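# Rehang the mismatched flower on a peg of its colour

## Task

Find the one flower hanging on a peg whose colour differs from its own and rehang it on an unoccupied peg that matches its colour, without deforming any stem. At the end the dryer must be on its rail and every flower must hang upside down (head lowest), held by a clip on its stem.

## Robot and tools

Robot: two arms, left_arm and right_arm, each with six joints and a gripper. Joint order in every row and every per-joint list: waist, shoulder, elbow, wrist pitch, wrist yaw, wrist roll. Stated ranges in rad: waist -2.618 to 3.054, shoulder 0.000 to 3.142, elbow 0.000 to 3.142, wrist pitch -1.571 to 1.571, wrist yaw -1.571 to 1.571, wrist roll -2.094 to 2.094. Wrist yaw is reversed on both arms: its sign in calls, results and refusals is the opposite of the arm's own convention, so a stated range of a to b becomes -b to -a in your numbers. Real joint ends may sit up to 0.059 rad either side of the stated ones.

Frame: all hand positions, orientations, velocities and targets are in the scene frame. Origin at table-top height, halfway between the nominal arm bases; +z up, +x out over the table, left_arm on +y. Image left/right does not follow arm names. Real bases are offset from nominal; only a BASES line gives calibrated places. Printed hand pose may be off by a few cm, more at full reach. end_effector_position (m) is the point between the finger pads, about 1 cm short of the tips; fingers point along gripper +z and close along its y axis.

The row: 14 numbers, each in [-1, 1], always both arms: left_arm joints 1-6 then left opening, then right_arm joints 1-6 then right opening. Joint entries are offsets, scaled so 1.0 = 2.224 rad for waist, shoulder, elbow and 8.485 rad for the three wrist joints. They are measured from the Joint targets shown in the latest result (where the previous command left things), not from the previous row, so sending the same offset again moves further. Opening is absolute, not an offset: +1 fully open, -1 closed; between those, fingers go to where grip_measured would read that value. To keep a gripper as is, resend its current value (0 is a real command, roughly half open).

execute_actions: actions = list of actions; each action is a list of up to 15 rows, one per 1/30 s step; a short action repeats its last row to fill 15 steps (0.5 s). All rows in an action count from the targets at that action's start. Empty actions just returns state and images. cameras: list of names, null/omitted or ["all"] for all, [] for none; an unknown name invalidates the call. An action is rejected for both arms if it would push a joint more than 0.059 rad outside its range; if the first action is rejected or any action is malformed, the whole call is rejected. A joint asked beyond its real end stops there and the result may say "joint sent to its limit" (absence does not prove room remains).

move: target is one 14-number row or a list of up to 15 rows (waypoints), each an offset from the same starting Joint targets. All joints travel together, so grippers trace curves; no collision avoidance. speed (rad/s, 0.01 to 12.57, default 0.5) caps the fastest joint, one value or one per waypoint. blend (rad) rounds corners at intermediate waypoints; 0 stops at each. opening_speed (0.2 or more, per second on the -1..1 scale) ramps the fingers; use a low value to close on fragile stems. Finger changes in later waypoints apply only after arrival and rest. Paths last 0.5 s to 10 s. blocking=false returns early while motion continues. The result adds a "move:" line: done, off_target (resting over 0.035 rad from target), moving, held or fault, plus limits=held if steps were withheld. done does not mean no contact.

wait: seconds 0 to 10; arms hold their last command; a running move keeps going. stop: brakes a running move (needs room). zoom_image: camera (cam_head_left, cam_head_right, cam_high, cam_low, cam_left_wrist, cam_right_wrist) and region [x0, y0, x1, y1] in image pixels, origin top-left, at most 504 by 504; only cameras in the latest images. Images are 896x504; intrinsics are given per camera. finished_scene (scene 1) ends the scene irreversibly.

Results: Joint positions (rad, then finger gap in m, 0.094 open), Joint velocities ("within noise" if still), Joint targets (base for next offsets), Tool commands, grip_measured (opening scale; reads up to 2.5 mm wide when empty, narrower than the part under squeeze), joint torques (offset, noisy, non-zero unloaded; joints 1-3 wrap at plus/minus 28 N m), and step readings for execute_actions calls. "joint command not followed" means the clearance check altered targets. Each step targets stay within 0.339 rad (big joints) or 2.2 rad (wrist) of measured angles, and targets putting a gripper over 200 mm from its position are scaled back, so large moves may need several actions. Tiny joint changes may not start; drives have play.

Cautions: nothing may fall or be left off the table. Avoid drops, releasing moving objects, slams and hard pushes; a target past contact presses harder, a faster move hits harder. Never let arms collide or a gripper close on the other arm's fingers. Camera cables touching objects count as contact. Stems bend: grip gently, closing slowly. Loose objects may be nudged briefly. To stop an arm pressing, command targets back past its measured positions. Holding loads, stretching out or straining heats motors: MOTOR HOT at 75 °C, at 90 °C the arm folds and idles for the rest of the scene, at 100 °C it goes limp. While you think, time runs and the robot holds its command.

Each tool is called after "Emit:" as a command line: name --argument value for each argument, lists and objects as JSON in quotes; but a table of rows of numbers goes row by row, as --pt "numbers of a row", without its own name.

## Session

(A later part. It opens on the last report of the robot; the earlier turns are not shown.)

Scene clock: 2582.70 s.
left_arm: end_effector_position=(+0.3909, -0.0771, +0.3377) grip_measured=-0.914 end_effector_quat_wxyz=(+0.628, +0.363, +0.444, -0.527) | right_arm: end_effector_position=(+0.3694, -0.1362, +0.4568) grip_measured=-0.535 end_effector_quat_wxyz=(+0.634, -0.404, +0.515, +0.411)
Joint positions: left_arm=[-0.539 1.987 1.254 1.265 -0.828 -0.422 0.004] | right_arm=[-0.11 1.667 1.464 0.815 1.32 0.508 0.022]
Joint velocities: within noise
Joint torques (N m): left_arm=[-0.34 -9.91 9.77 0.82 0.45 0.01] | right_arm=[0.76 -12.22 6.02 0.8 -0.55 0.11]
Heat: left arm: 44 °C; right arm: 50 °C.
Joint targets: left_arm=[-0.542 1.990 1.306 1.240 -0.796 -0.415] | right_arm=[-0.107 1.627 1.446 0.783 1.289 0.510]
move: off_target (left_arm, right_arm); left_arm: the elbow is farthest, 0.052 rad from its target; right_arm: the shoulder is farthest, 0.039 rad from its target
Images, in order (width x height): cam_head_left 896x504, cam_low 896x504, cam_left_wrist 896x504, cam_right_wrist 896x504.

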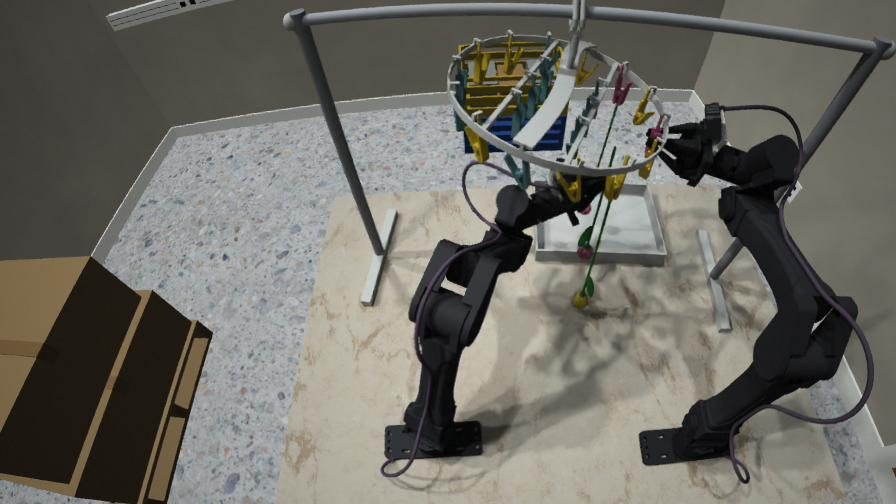

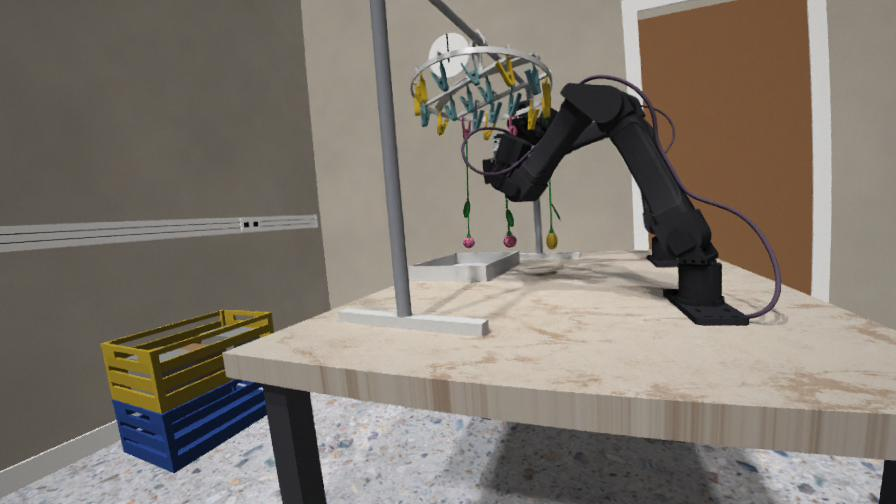

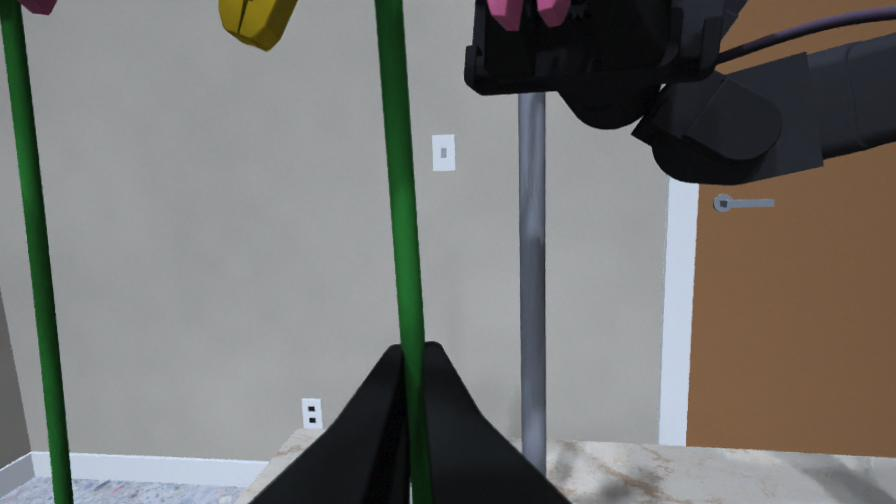

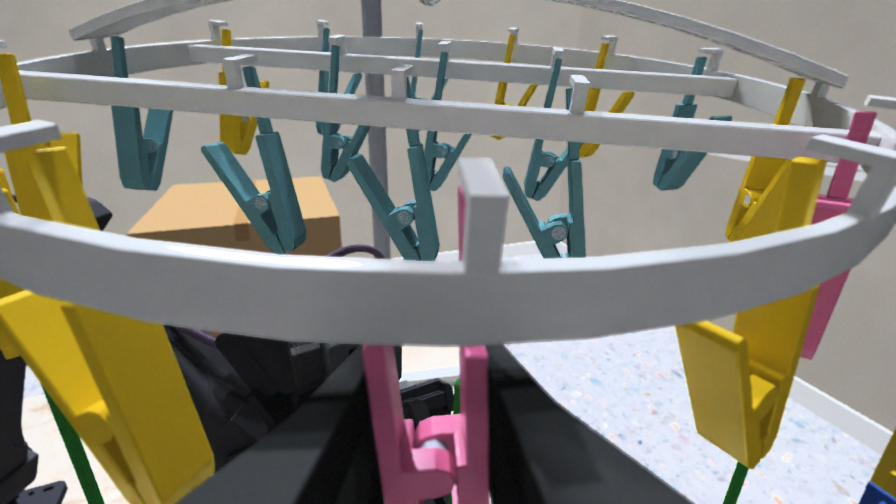

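Emit:
move --target '[-0.0558,0.0207,-0.006,-0.001,0.0132,0.0103,-0.97,0,0,0,0,0,0,-0.62]' --speed 0.12 --cameras '["cam_right_wrist","cam_head_left","cam_left_wrist","cam_head_right"]'

Emit:
zoom_image --camera "cam_left_wrist" --region '[320, 0, 520, 120]'

Emit:
zoom_image --camera "cam_head_left" --region '[600, 90, 700, 190]'

Emit:
zoom_image --camera "cam_right_wrist" --region '[340, 330, 540, 504]'

Scene clock: 2735.70 s.
left_arm: end_effector_position=(+0.3696, -0.1257, +0.3193) grip_measured=-0.914 end_effector_quat_wxyz=(+0.627, +0.360, +0.443, -0.530) | right_arm: end_effector_position=(+0.3694, -0.1362, +0.4568) grip_measured=-0.535 end_effector_quat_wxyz=(+0.634, -0.403, +0.516, +0.412)
Joint positions: left_arm=[-0.667 2.035 1.254 1.259 -0.716 -0.347 0.004] | right_arm=[-0.11 1.667 1.464 0.815 1.32 0.51 0.022]
Joint velocities: within noise
Joint torques (N m): left_arm=[-0.32 -10.37 8.46 0.91 0.36 0.12] | right_arm=[0.75 -12.21 6.04 0.8 -0.55 0.1]
Heat: left arm: 45 °C; right arm: 45 °C.
Joint targets: left_arm=[-0.666 2.036 1.292 1.232 -0.684 -0.328] | right_arm=[-0.107 1.627 1.446 0.783 1.289 0.510]
move: off_target (left_arm, right_arm); left_arm: the elbow is farthest, 0.038 rad from its target; right_arm: the shoulder is farthest, 0.040 rad from its target
Images, in order (width x height): cam_head_left 896x504, cam_head_right 896x504, cam_left_wrist 896x504, cam_right_wrist 896x504.

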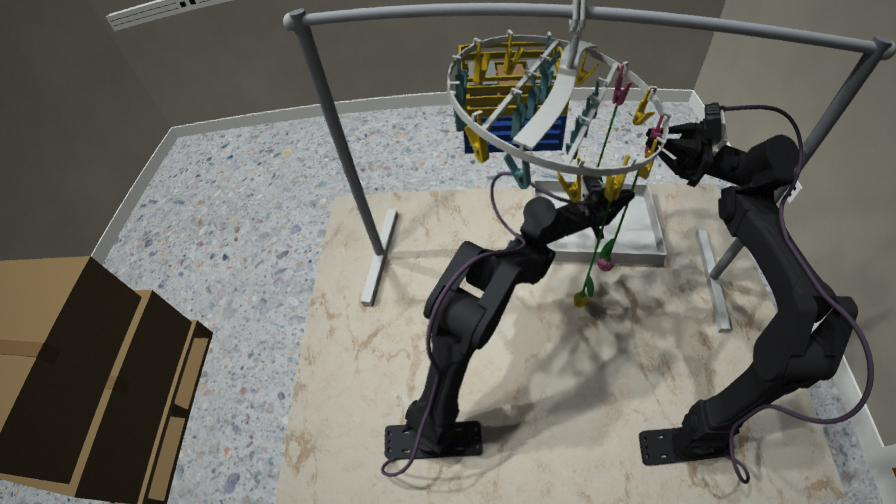

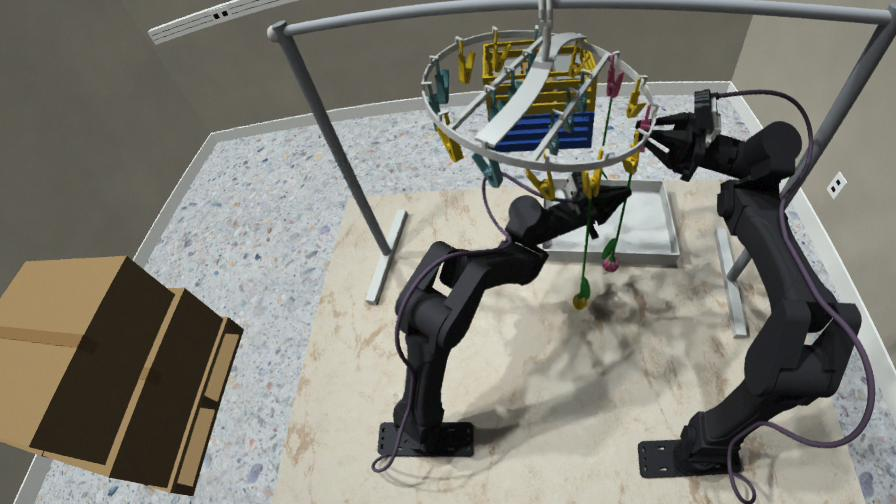

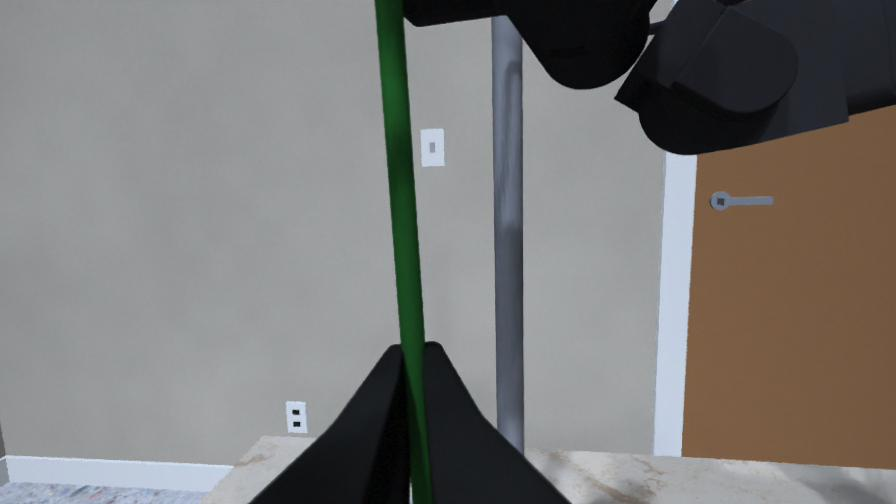

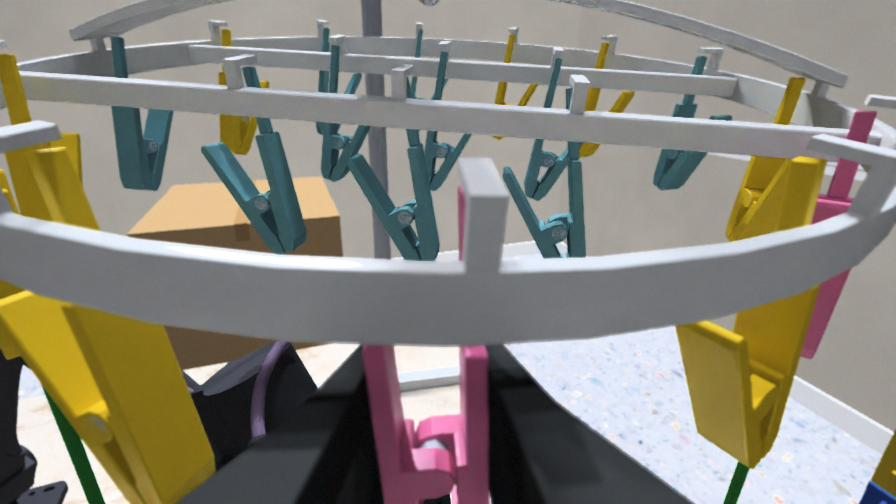

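Scaled by 2.520 from the camera's 896x504 image, which has a finer 1280x720 frame.

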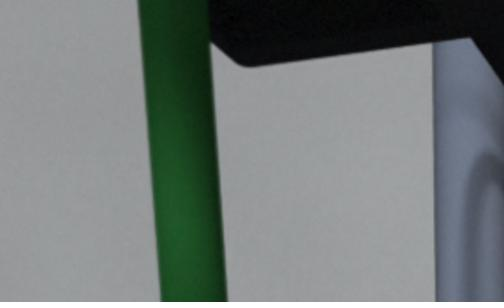

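Scaled by 5.040 from the camera's 896x504 image, which has a finer 1280x720 frame.

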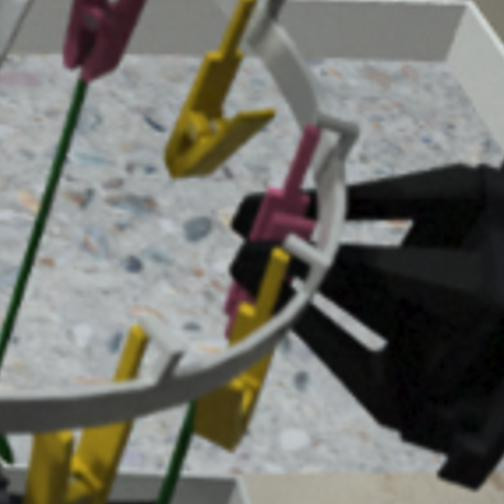

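Scaled by 2.520 from the camera's 896x504 image, which has a finer 1280x720 frame.

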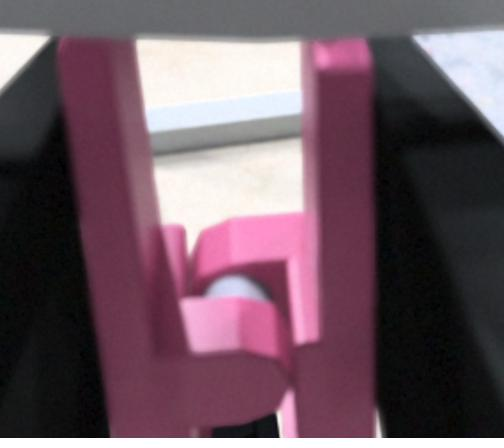

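Emit:
zoom_image --camera "cam_head_left" --region '[615, 130, 675, 200]'

Emit:
zoom_image --camera "cam_head_right" --region '[605, 110, 675, 190]'

Scaled by 7.200 from the camera's 896x504 image, which has a finer 1280x720 frame.

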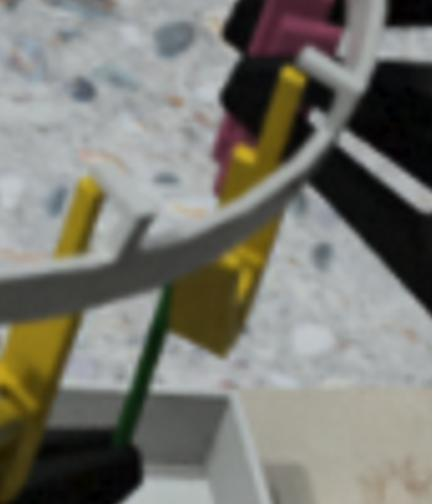

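Scaled by 6.300 from the camera's 896x504 image, which has a finer 1280x720 frame.

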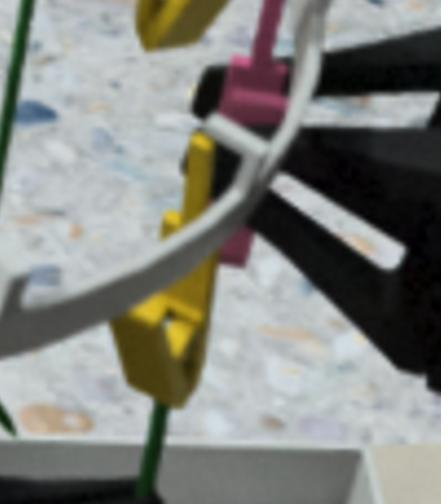

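Emit:
move --target '[-0.0045,-0.0288,0.0189,-0.019,-0.0052,0.0064,-0.97,0,0,0,0,0,0,-0.62]' --speed 0.1 --cameras '["cam_right_wrist","cam_head_left","cam_left_wrist","cam_head_right"]'

Emit:
zoom_image --camera "cam_head_left" --region '[615, 130, 675, 200]'

Emit:
zoom_image --camera "cam_head_right" --region '[605, 110, 675, 190]'

Emit:
zoom_image --camera "cam_right_wrist" --region '[340, 330, 540, 504]'

Scene clock: 2812.73 s.
left_arm: end_effector_position=(+0.3771, -0.1321, +0.3081) grip_measured=-0.914 end_effector_quat_wxyz=(+0.604, +0.374, +0.477, -0.517) | right_arm: end_effector_position=(+0.3694, -0.1362, +0.4568) grip_measured=-0.535 end_effector_quat_wxyz=(+0.634, -0.403, +0.516, +0.412)
Joint positions: left_arm=[-0.665 2.019 1.28 1.103 -0.729 -0.292 0.004] | right_arm=[-0.11 1.667 1.464 0.815 1.32 0.51 0.022]
Joint velocities: within noise
Joint torques (N m): left_arm=[-0.84 -15.24 10.24 0.96 0.1 0.11] | right_arm=[0.75 -12.22 6.02 0.8 -0.55 0.1]
Heat: left arm: 43 °C; right arm: 46 °C.
Joint targets: left_arm=[-0.676 1.972 1.334 1.070 -0.728 -0.274] | right_arm=[-0.107 1.627 1.446 0.783 1.289 0.510]
move: off_target (left_arm, right_arm); left_arm: the elbow is farthest, 0.054 rad from its target; right_arm: the shoulder is farthest, 0.040 rad from its target
Images, in order (width x height): cam_head_left 896x504, cam_head_right 896x504, cam_left_wrist 896x504, cam_right_wrist 896x504.

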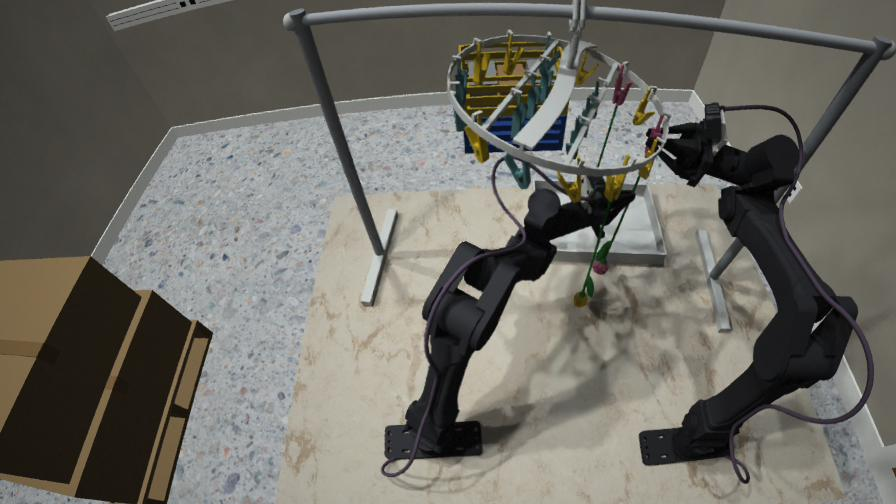

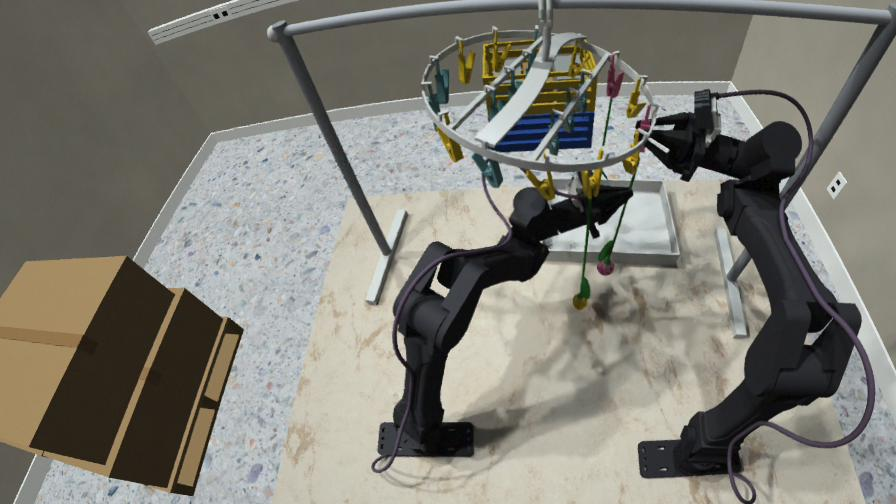

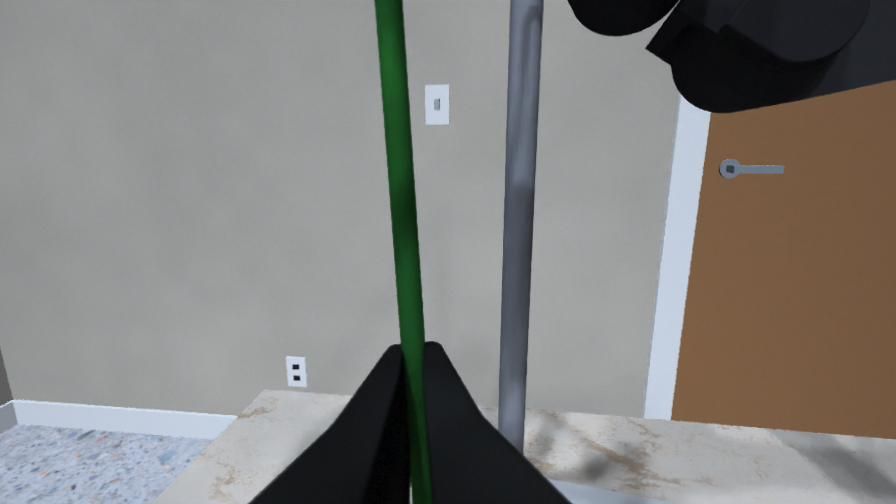

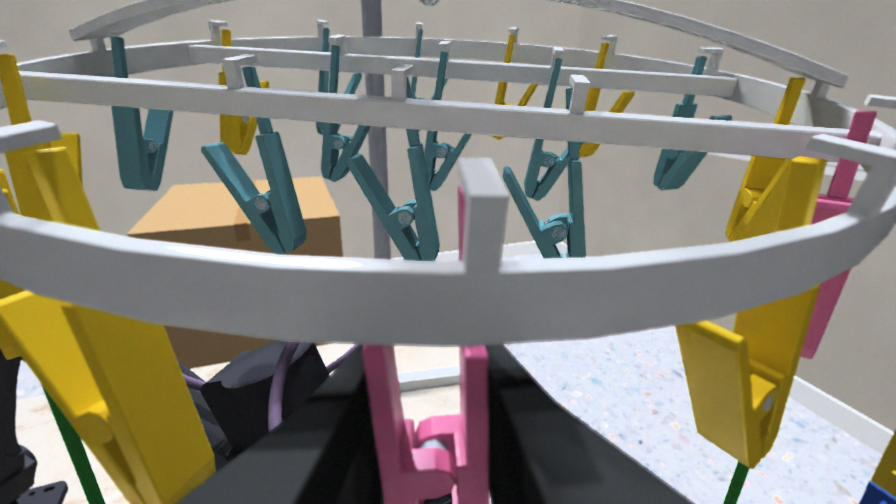

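Scaled by 7.200 from the camera's 896x504 image, which has a finer 1280x720 frame.

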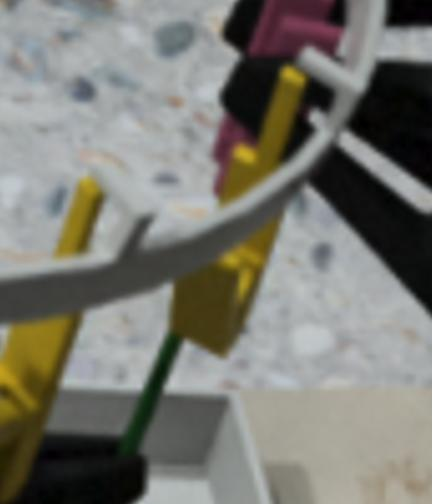

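Scaled by 6.300 from the camera's 896x504 image, which has a finer 1280x720 frame.

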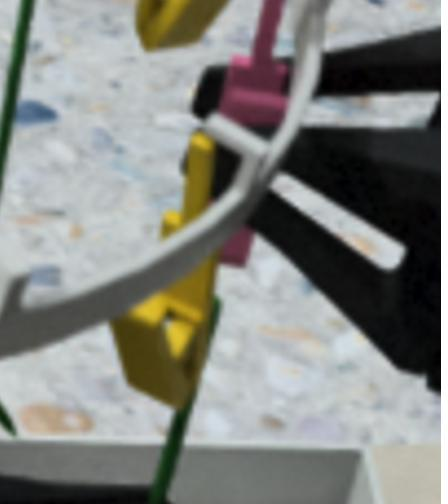

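Scaled by 2.520 from the camera's 896x504 image, which has a finer 1280x720 frame.

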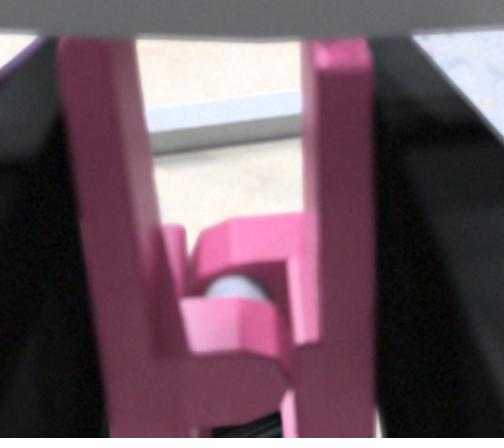

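Emit:
move --target '[-0.0045,-0.0135,0.0036,0,0,0.0028,-0.97,0,0,0,0,0,0,-0.62]' --speed 0.1 --cameras '["cam_right_wrist","cam_head_left","cam_left_wrist","cam_head_right"]'

Emit:
zoom_image --camera "cam_head_left" --region '[615, 130, 675, 200]'

Emit:
zoom_image --camera "cam_head_right" --region '[605, 110, 675, 190]'

Emit:
zoom_image --camera "cam_right_wrist" --region '[340, 330, 540, 504]'

Scene clock: 2856.03 s.
left_arm: end_effector_position=(+0.3650, -0.1358, +0.3274) grip_measured=-0.914 end_effector_quat_wxyz=(+0.617, +0.384, +0.455, -0.515) | right_arm: end_effector_position=(+0.3694, -0.1362, +0.4568) grip_measured=-0.535 end_effector_quat_wxyz=(+0.634, -0.403, +0.516, +0.412)
Joint positions: left_arm=[-0.683 1.989 1.289 1.1 -0.729 -0.269 0.004] | right_arm=[-0.11 1.667 1.464 0.815 1.32 0.51 0.022]
Joint velocities: within noise
Joint torques (N m): left_arm=[-0.58 -14.8 10.17 0.97 0.08 0.13] | right_arm=[0.75 -12.21 6.02 0.8 -0.55 0.1]
Heat: left arm: 61 °C; right arm: 46 °C.
Joint targets: left_arm=[-0.686 1.941 1.342 1.070 -0.728 -0.250] | right_arm=[-0.107 1.627 1.446 0.783 1.289 0.510]
move: off_target (left_arm, right_arm); left_arm: the elbow is farthest, 0.053 rad from its target; right_arm: the shoulder is farthest, 0.040 rad from its target
Images, in order (width x height): cam_head_left 896x504, cam_head_right 896x504, cam_left_wrist 896x504, cam_right_wrist 896x504.

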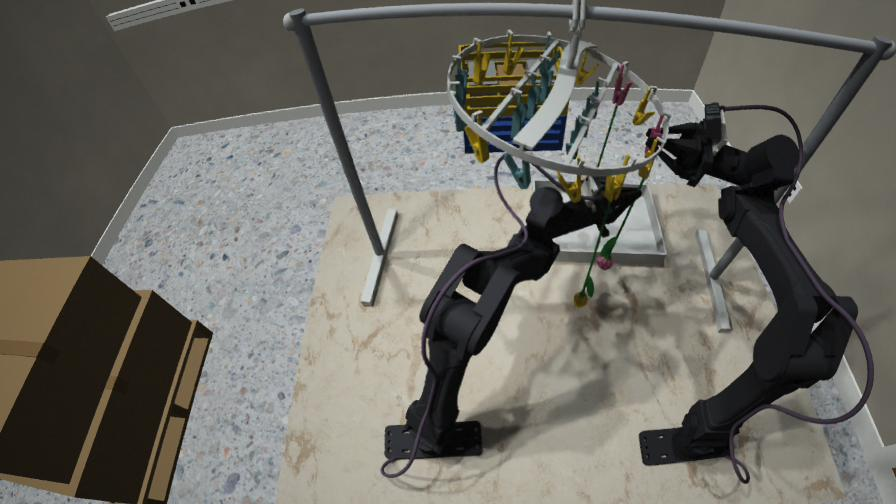

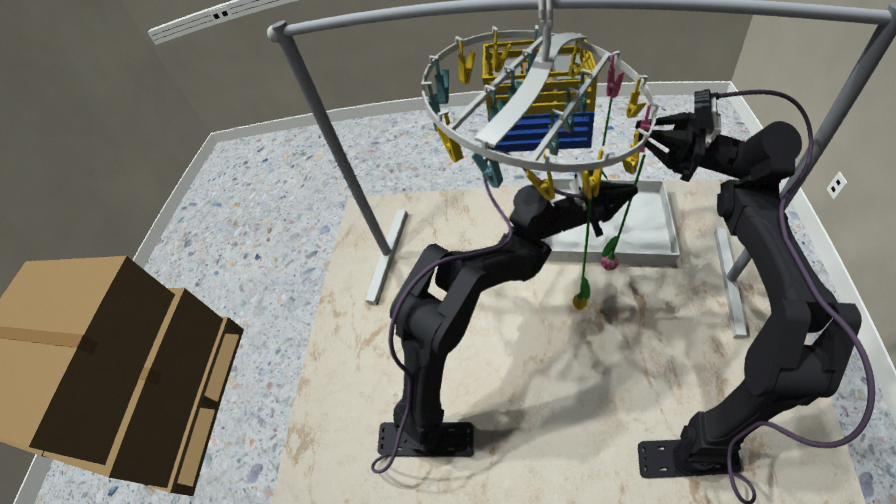

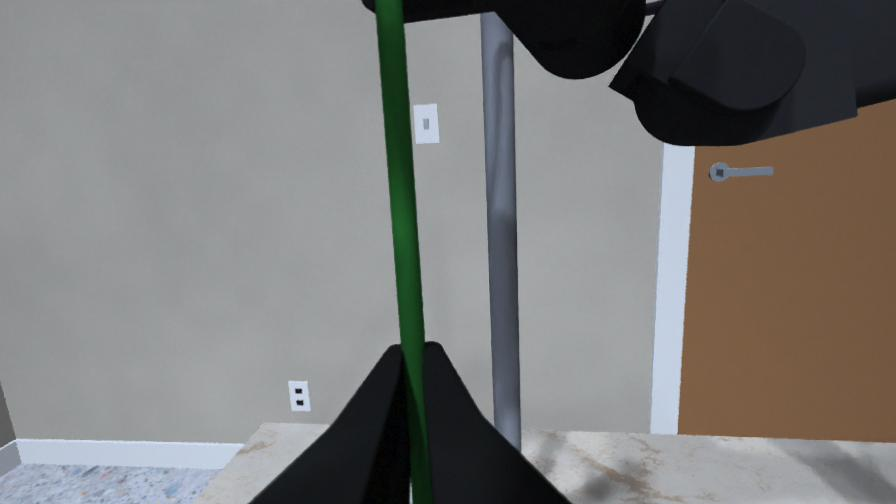

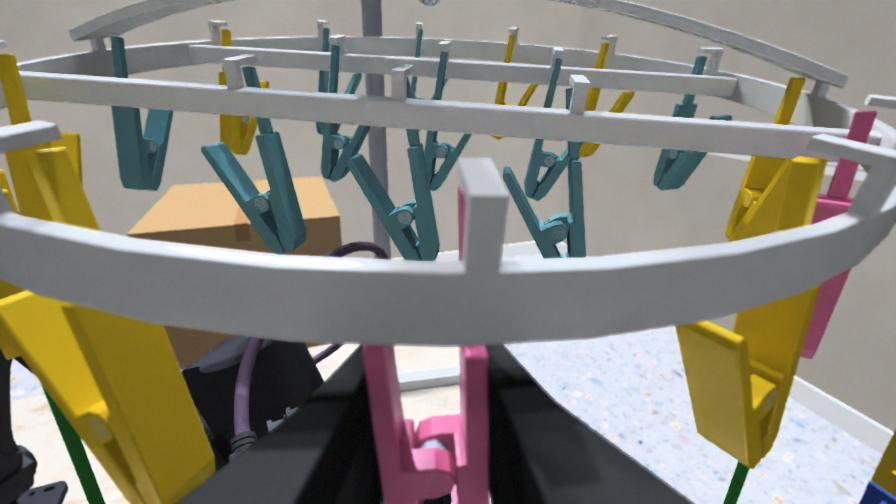

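Scaled by 7.200 from the camera's 896x504 image, which has a finer 1280x720 frame.

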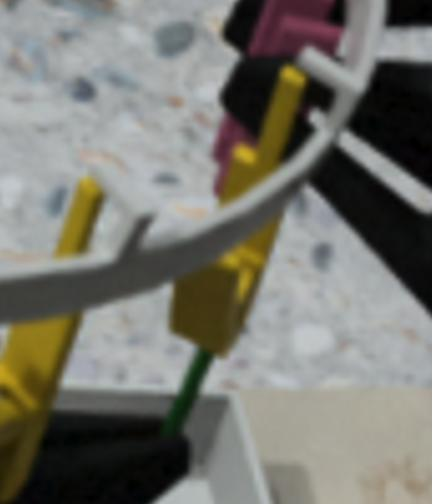

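Scaled by 6.300 from the camera's 896x504 image, which has a finer 1280x720 frame.

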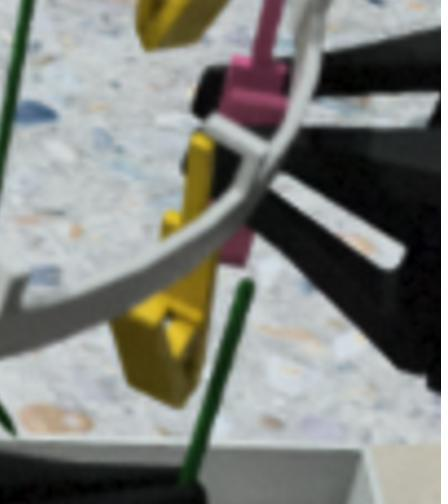

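Scaled by 2.520 from the camera's 896x504 image, which has a finer 1280x720 frame.

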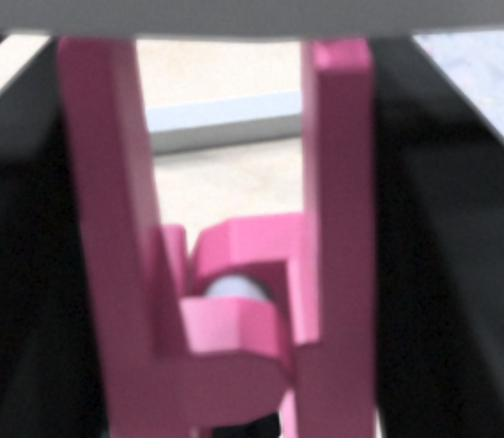

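Emit:
move --target '[0.0112,-0.0054,0.0072,-0.0027,0,0,-0.97,0,0,0,0,0,0,-0.62]' --speed 0.08 --cameras '["cam_head_left","cam_left_wrist","cam_head_right","cam_right_wrist"]'

Emit:
zoom_image --camera "cam_head_left" --region '[615, 130, 675, 200]'

Emit:
zoom_image --camera "cam_head_right" --region '[605, 110, 675, 190]'

Scene clock: 2913.93 s.
left_arm: end_effector_position=(+0.3739, -0.1272, +0.3349) grip_measured=-0.914 end_effector_quat_wxyz=(+0.624, +0.380, +0.457, -0.507) | right_arm: end_effector_position=(+0.3694, -0.1362, +0.4568) grip_measured=-0.535 end_effector_quat_wxyz=(+0.634, -0.403, +0.516, +0.412)
Joint positions: left_arm=[-0.66 1.978 1.303 1.08 -0.731 -0.267 0.004] | right_arm=[-0.11 1.667 1.464 0.815 1.32 0.51 0.022]
Joint velocities: within noise
Joint torques (N m): left_arm=[0.21 -15.04 10.55 0.94 0.08 0.13] | right_arm=[0.75 -12.22 6.02 0.8 -0.54 0.1]
Heat: left arm: 59 °C; right arm: 47 °C.
Joint targets: left_arm=[-0.661 1.929 1.358 1.047 -0.728 -0.250] | right_arm=[-0.107 1.627 1.446 0.783 1.289 0.510]
move: off_target (left_arm, right_arm); left_arm: the elbow is farthest, 0.055 rad from its target; right_arm: the shoulder is farthest, 0.040 rad from its target
Images, in order (width x height): cam_head_left 896x504, cam_head_right 896x504, cam_left_wrist 896x504, cam_right_wrist 896x504.

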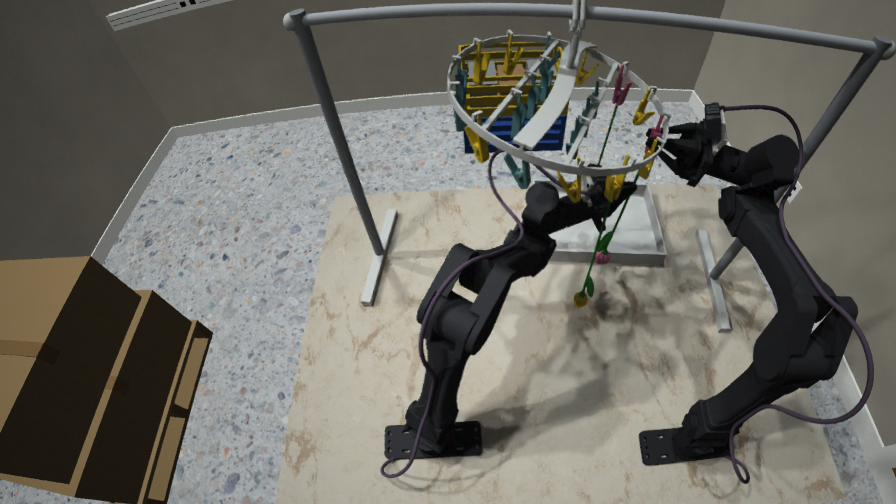

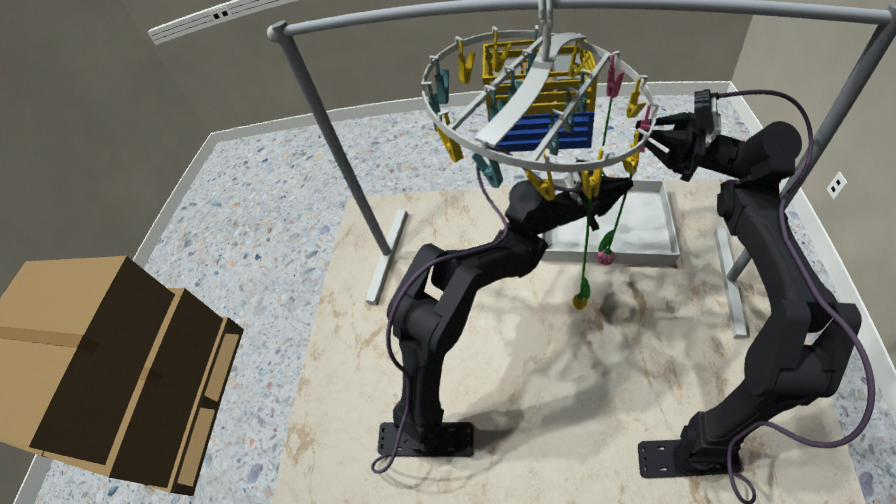

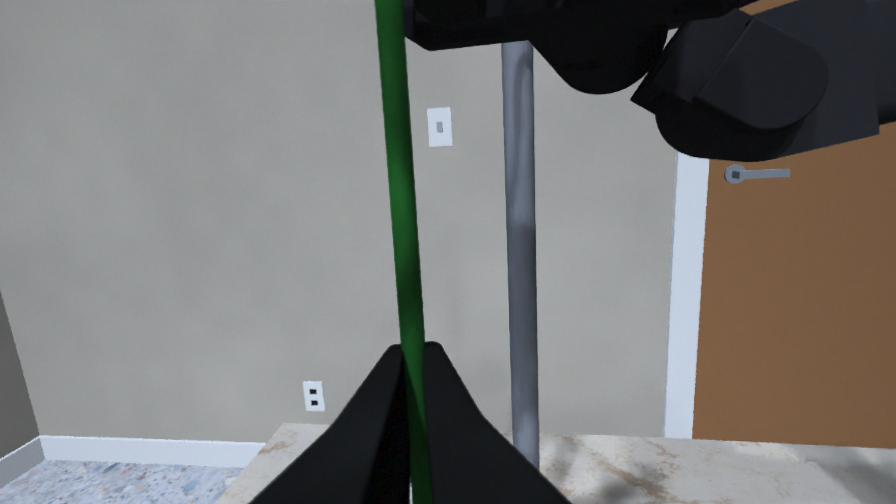

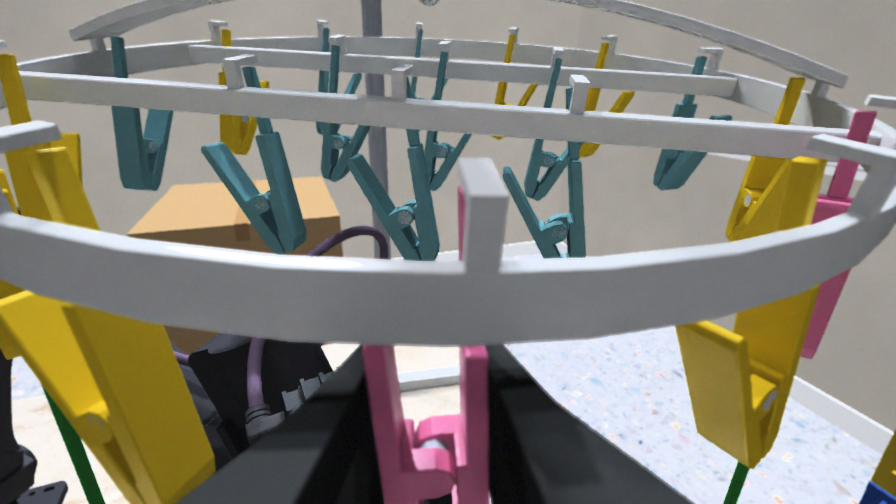

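Scaled by 7.200 from the camera's 896x504 image, which has a finer 1280x720 frame.

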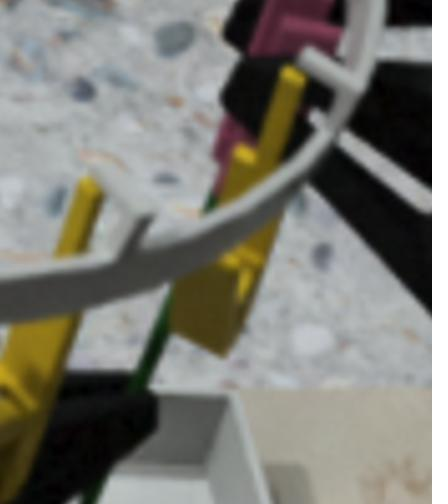

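Scaled by 6.300 from the camera's 896x504 image, which has a finer 1280x720 frame.

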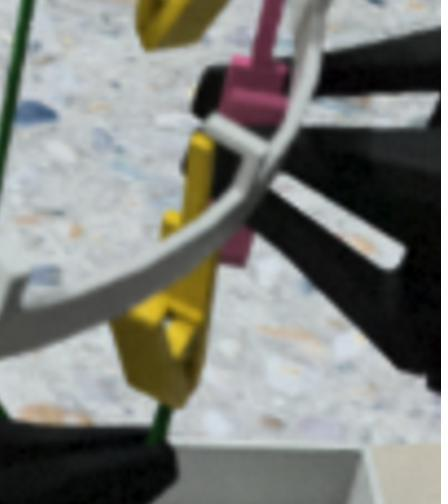

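Emit:
move --target '[-0.0142,0,0,0,0,0,-0.97,0,0,0,0,0,0,-0.62]' --speed 0.1 --cameras '["cam_left_wrist"]'

Emit:
move --target '[0.0094,0,0,0,0,0,-0.97,0,0,0,0,0,0,-0.62]' --speed 0.08 --cameras '["cam_head_left","cam_left_wrist","cam_head_right","cam_right_wrist"]'

Emit:
zoom_image --camera "cam_head_left" --region '[615, 130, 675, 200]'

Emit:
zoom_image --camera "cam_head_right" --region '[605, 110, 675, 190]'

Scene clock: 2932.00 s.
left_arm: end_effector_position=(+0.3602, -0.1397, +0.3346) grip_measured=-0.914 end_effector_quat_wxyz=(+0.615, +0.388, +0.451, -0.518) | right_arm: end_effector_position=(+0.3694, -0.1362, +0.4568) grip_measured=-0.535 end_effector_quat_wxyz=(+0.634, -0.403, +0.516, +0.412)
Joint positions: left_arm=[-0.694 1.978 1.303 1.078 -0.731 -0.267 0.004] | right_arm=[-0.11 1.667 1.464 0.815 1.32 0.51 0.022]
Joint velocities: within noise
Joint torques (N m): left_arm=[-0.31 -14.98 10.28 0.92 0.13 0.11] | right_arm=[0.76 -12.22 6.04 0.8 -0.55 0.1]
Heat: left arm: 56 °C; right arm: 47 °C.
Joint targets: left_arm=[-0.693 1.929 1.358 1.047 -0.728 -0.250] | right_arm=[-0.107 1.627 1.446 0.783 1.289 0.510]
move: off_target (left_arm, right_arm); left_arm: the elbow is farthest, 0.055 rad from its target; right_arm: the shoulder is farthest, 0.040 rad from its target
Images, in order (width x height): cam_left_wrist 896x504.

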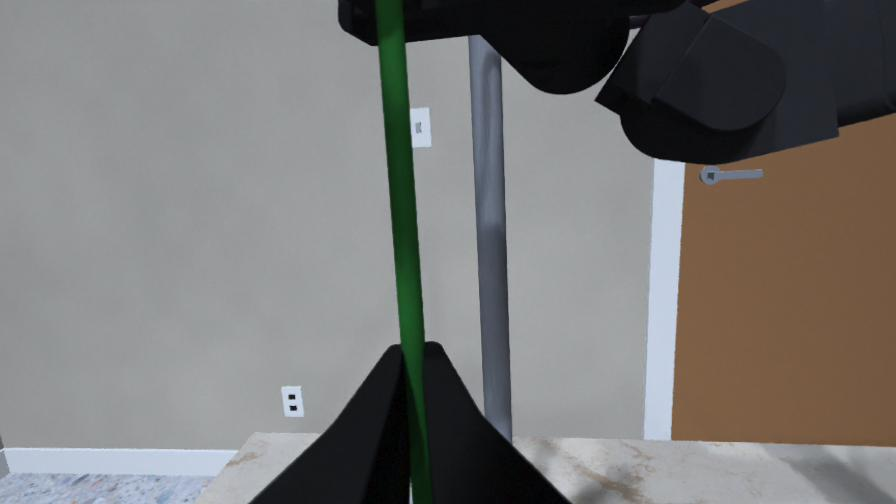

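Scene clock: 2932.77 s.
left_arm: end_effector_position=(+0.3678, -0.1330, +0.3346) grip_measured=-0.914 end_effector_quat_wxyz=(+0.619, +0.384, +0.455, -0.512) | right_arm: end_effector_position=(+0.3694, -0.1362, +0.4568) grip_measured=-0.535 end_effector_quat_wxyz=(+0.634, -0.403, +0.516, +0.412)
Joint positions: left_arm=[-0.676 1.978 1.303 1.078 -0.731 -0.267 0.004] | right_arm=[-0.11 1.667 1.464 0.815 1.32 0.51 0.022]
Joint velocities: within noise
Joint torques (N m): left_arm=[0.59 -14.71 10.25 0.89 0.1 0.12] | right_arm=[0.76 -12.22 6.02 0.8 -0.55 0.1]
Heat: left arm: 56 °C; right arm: 47 °C.
Joint targets: left_arm=[-0.672 1.929 1.358 1.047 -0.728 -0.250] | right_arm=[-0.107 1.627 1.446 0.783 1.289 0.510]
move: off_target (left_arm, right_arm); left_arm: the elbow is farthest, 0.055 rad from its target; right_arm: the shoulder is farthest, 0.040 rad from its target
Images, in order (width x height): cam_head_left 896x504, cam_head_right 896x504, cam_left_wrist 896x504, cam_right_wrist 896x504.

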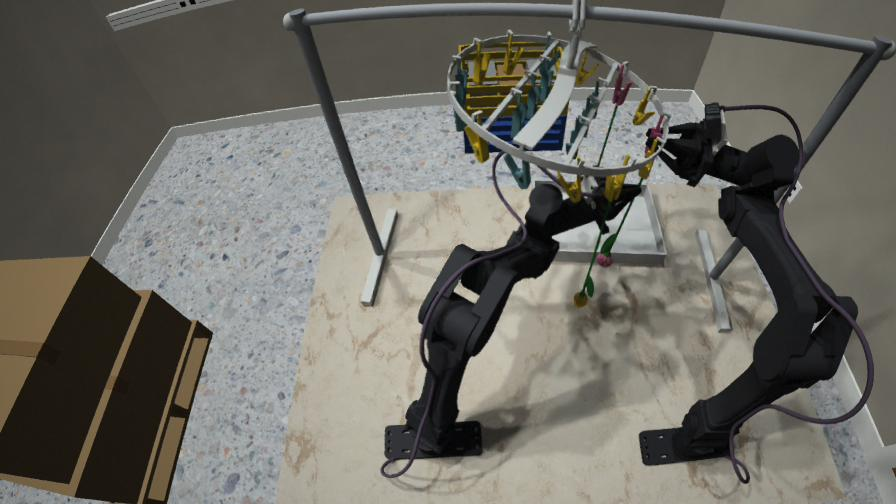

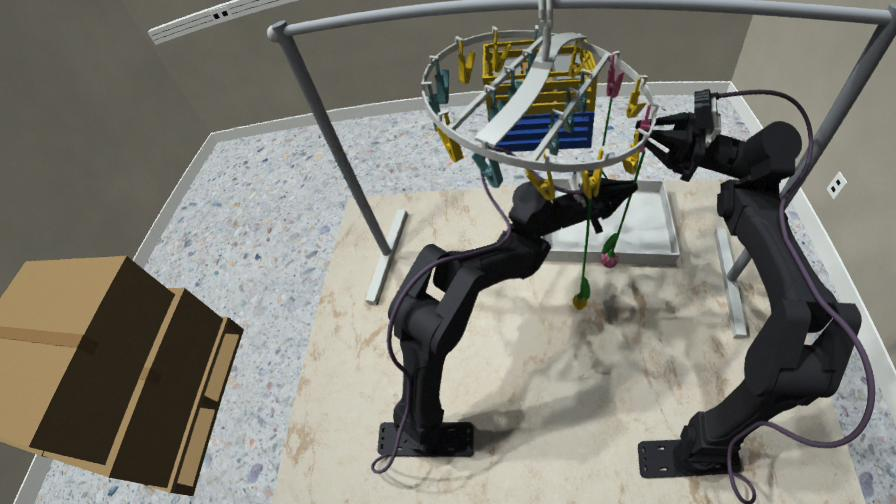

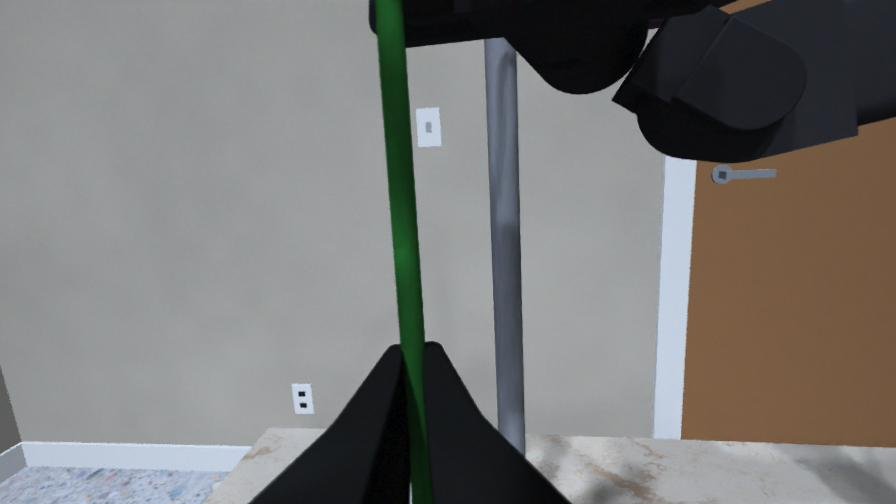

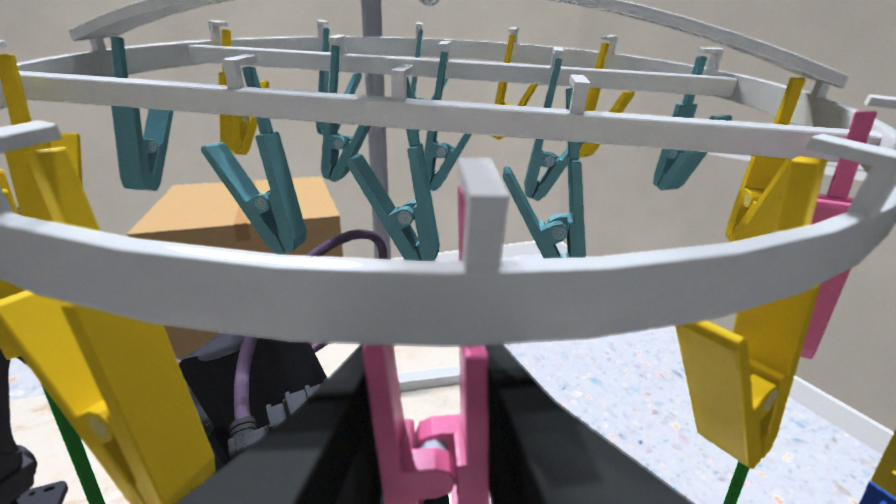

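Scaled by 7.200 from the camera's 896x504 image, which has a finer 1280x720 frame.

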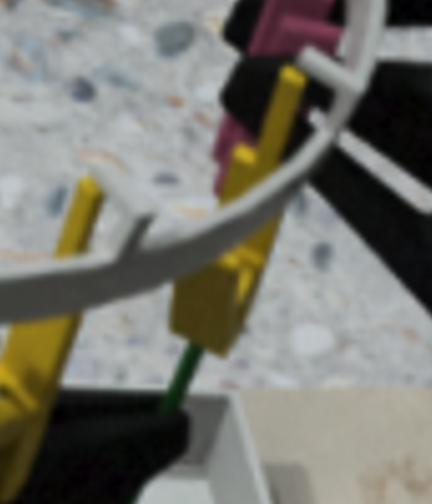

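Scaled by 6.300 from the camera's 896x504 image, which has a finer 1280x720 frame.

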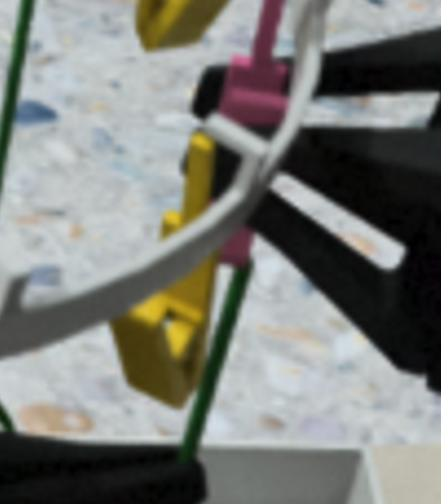

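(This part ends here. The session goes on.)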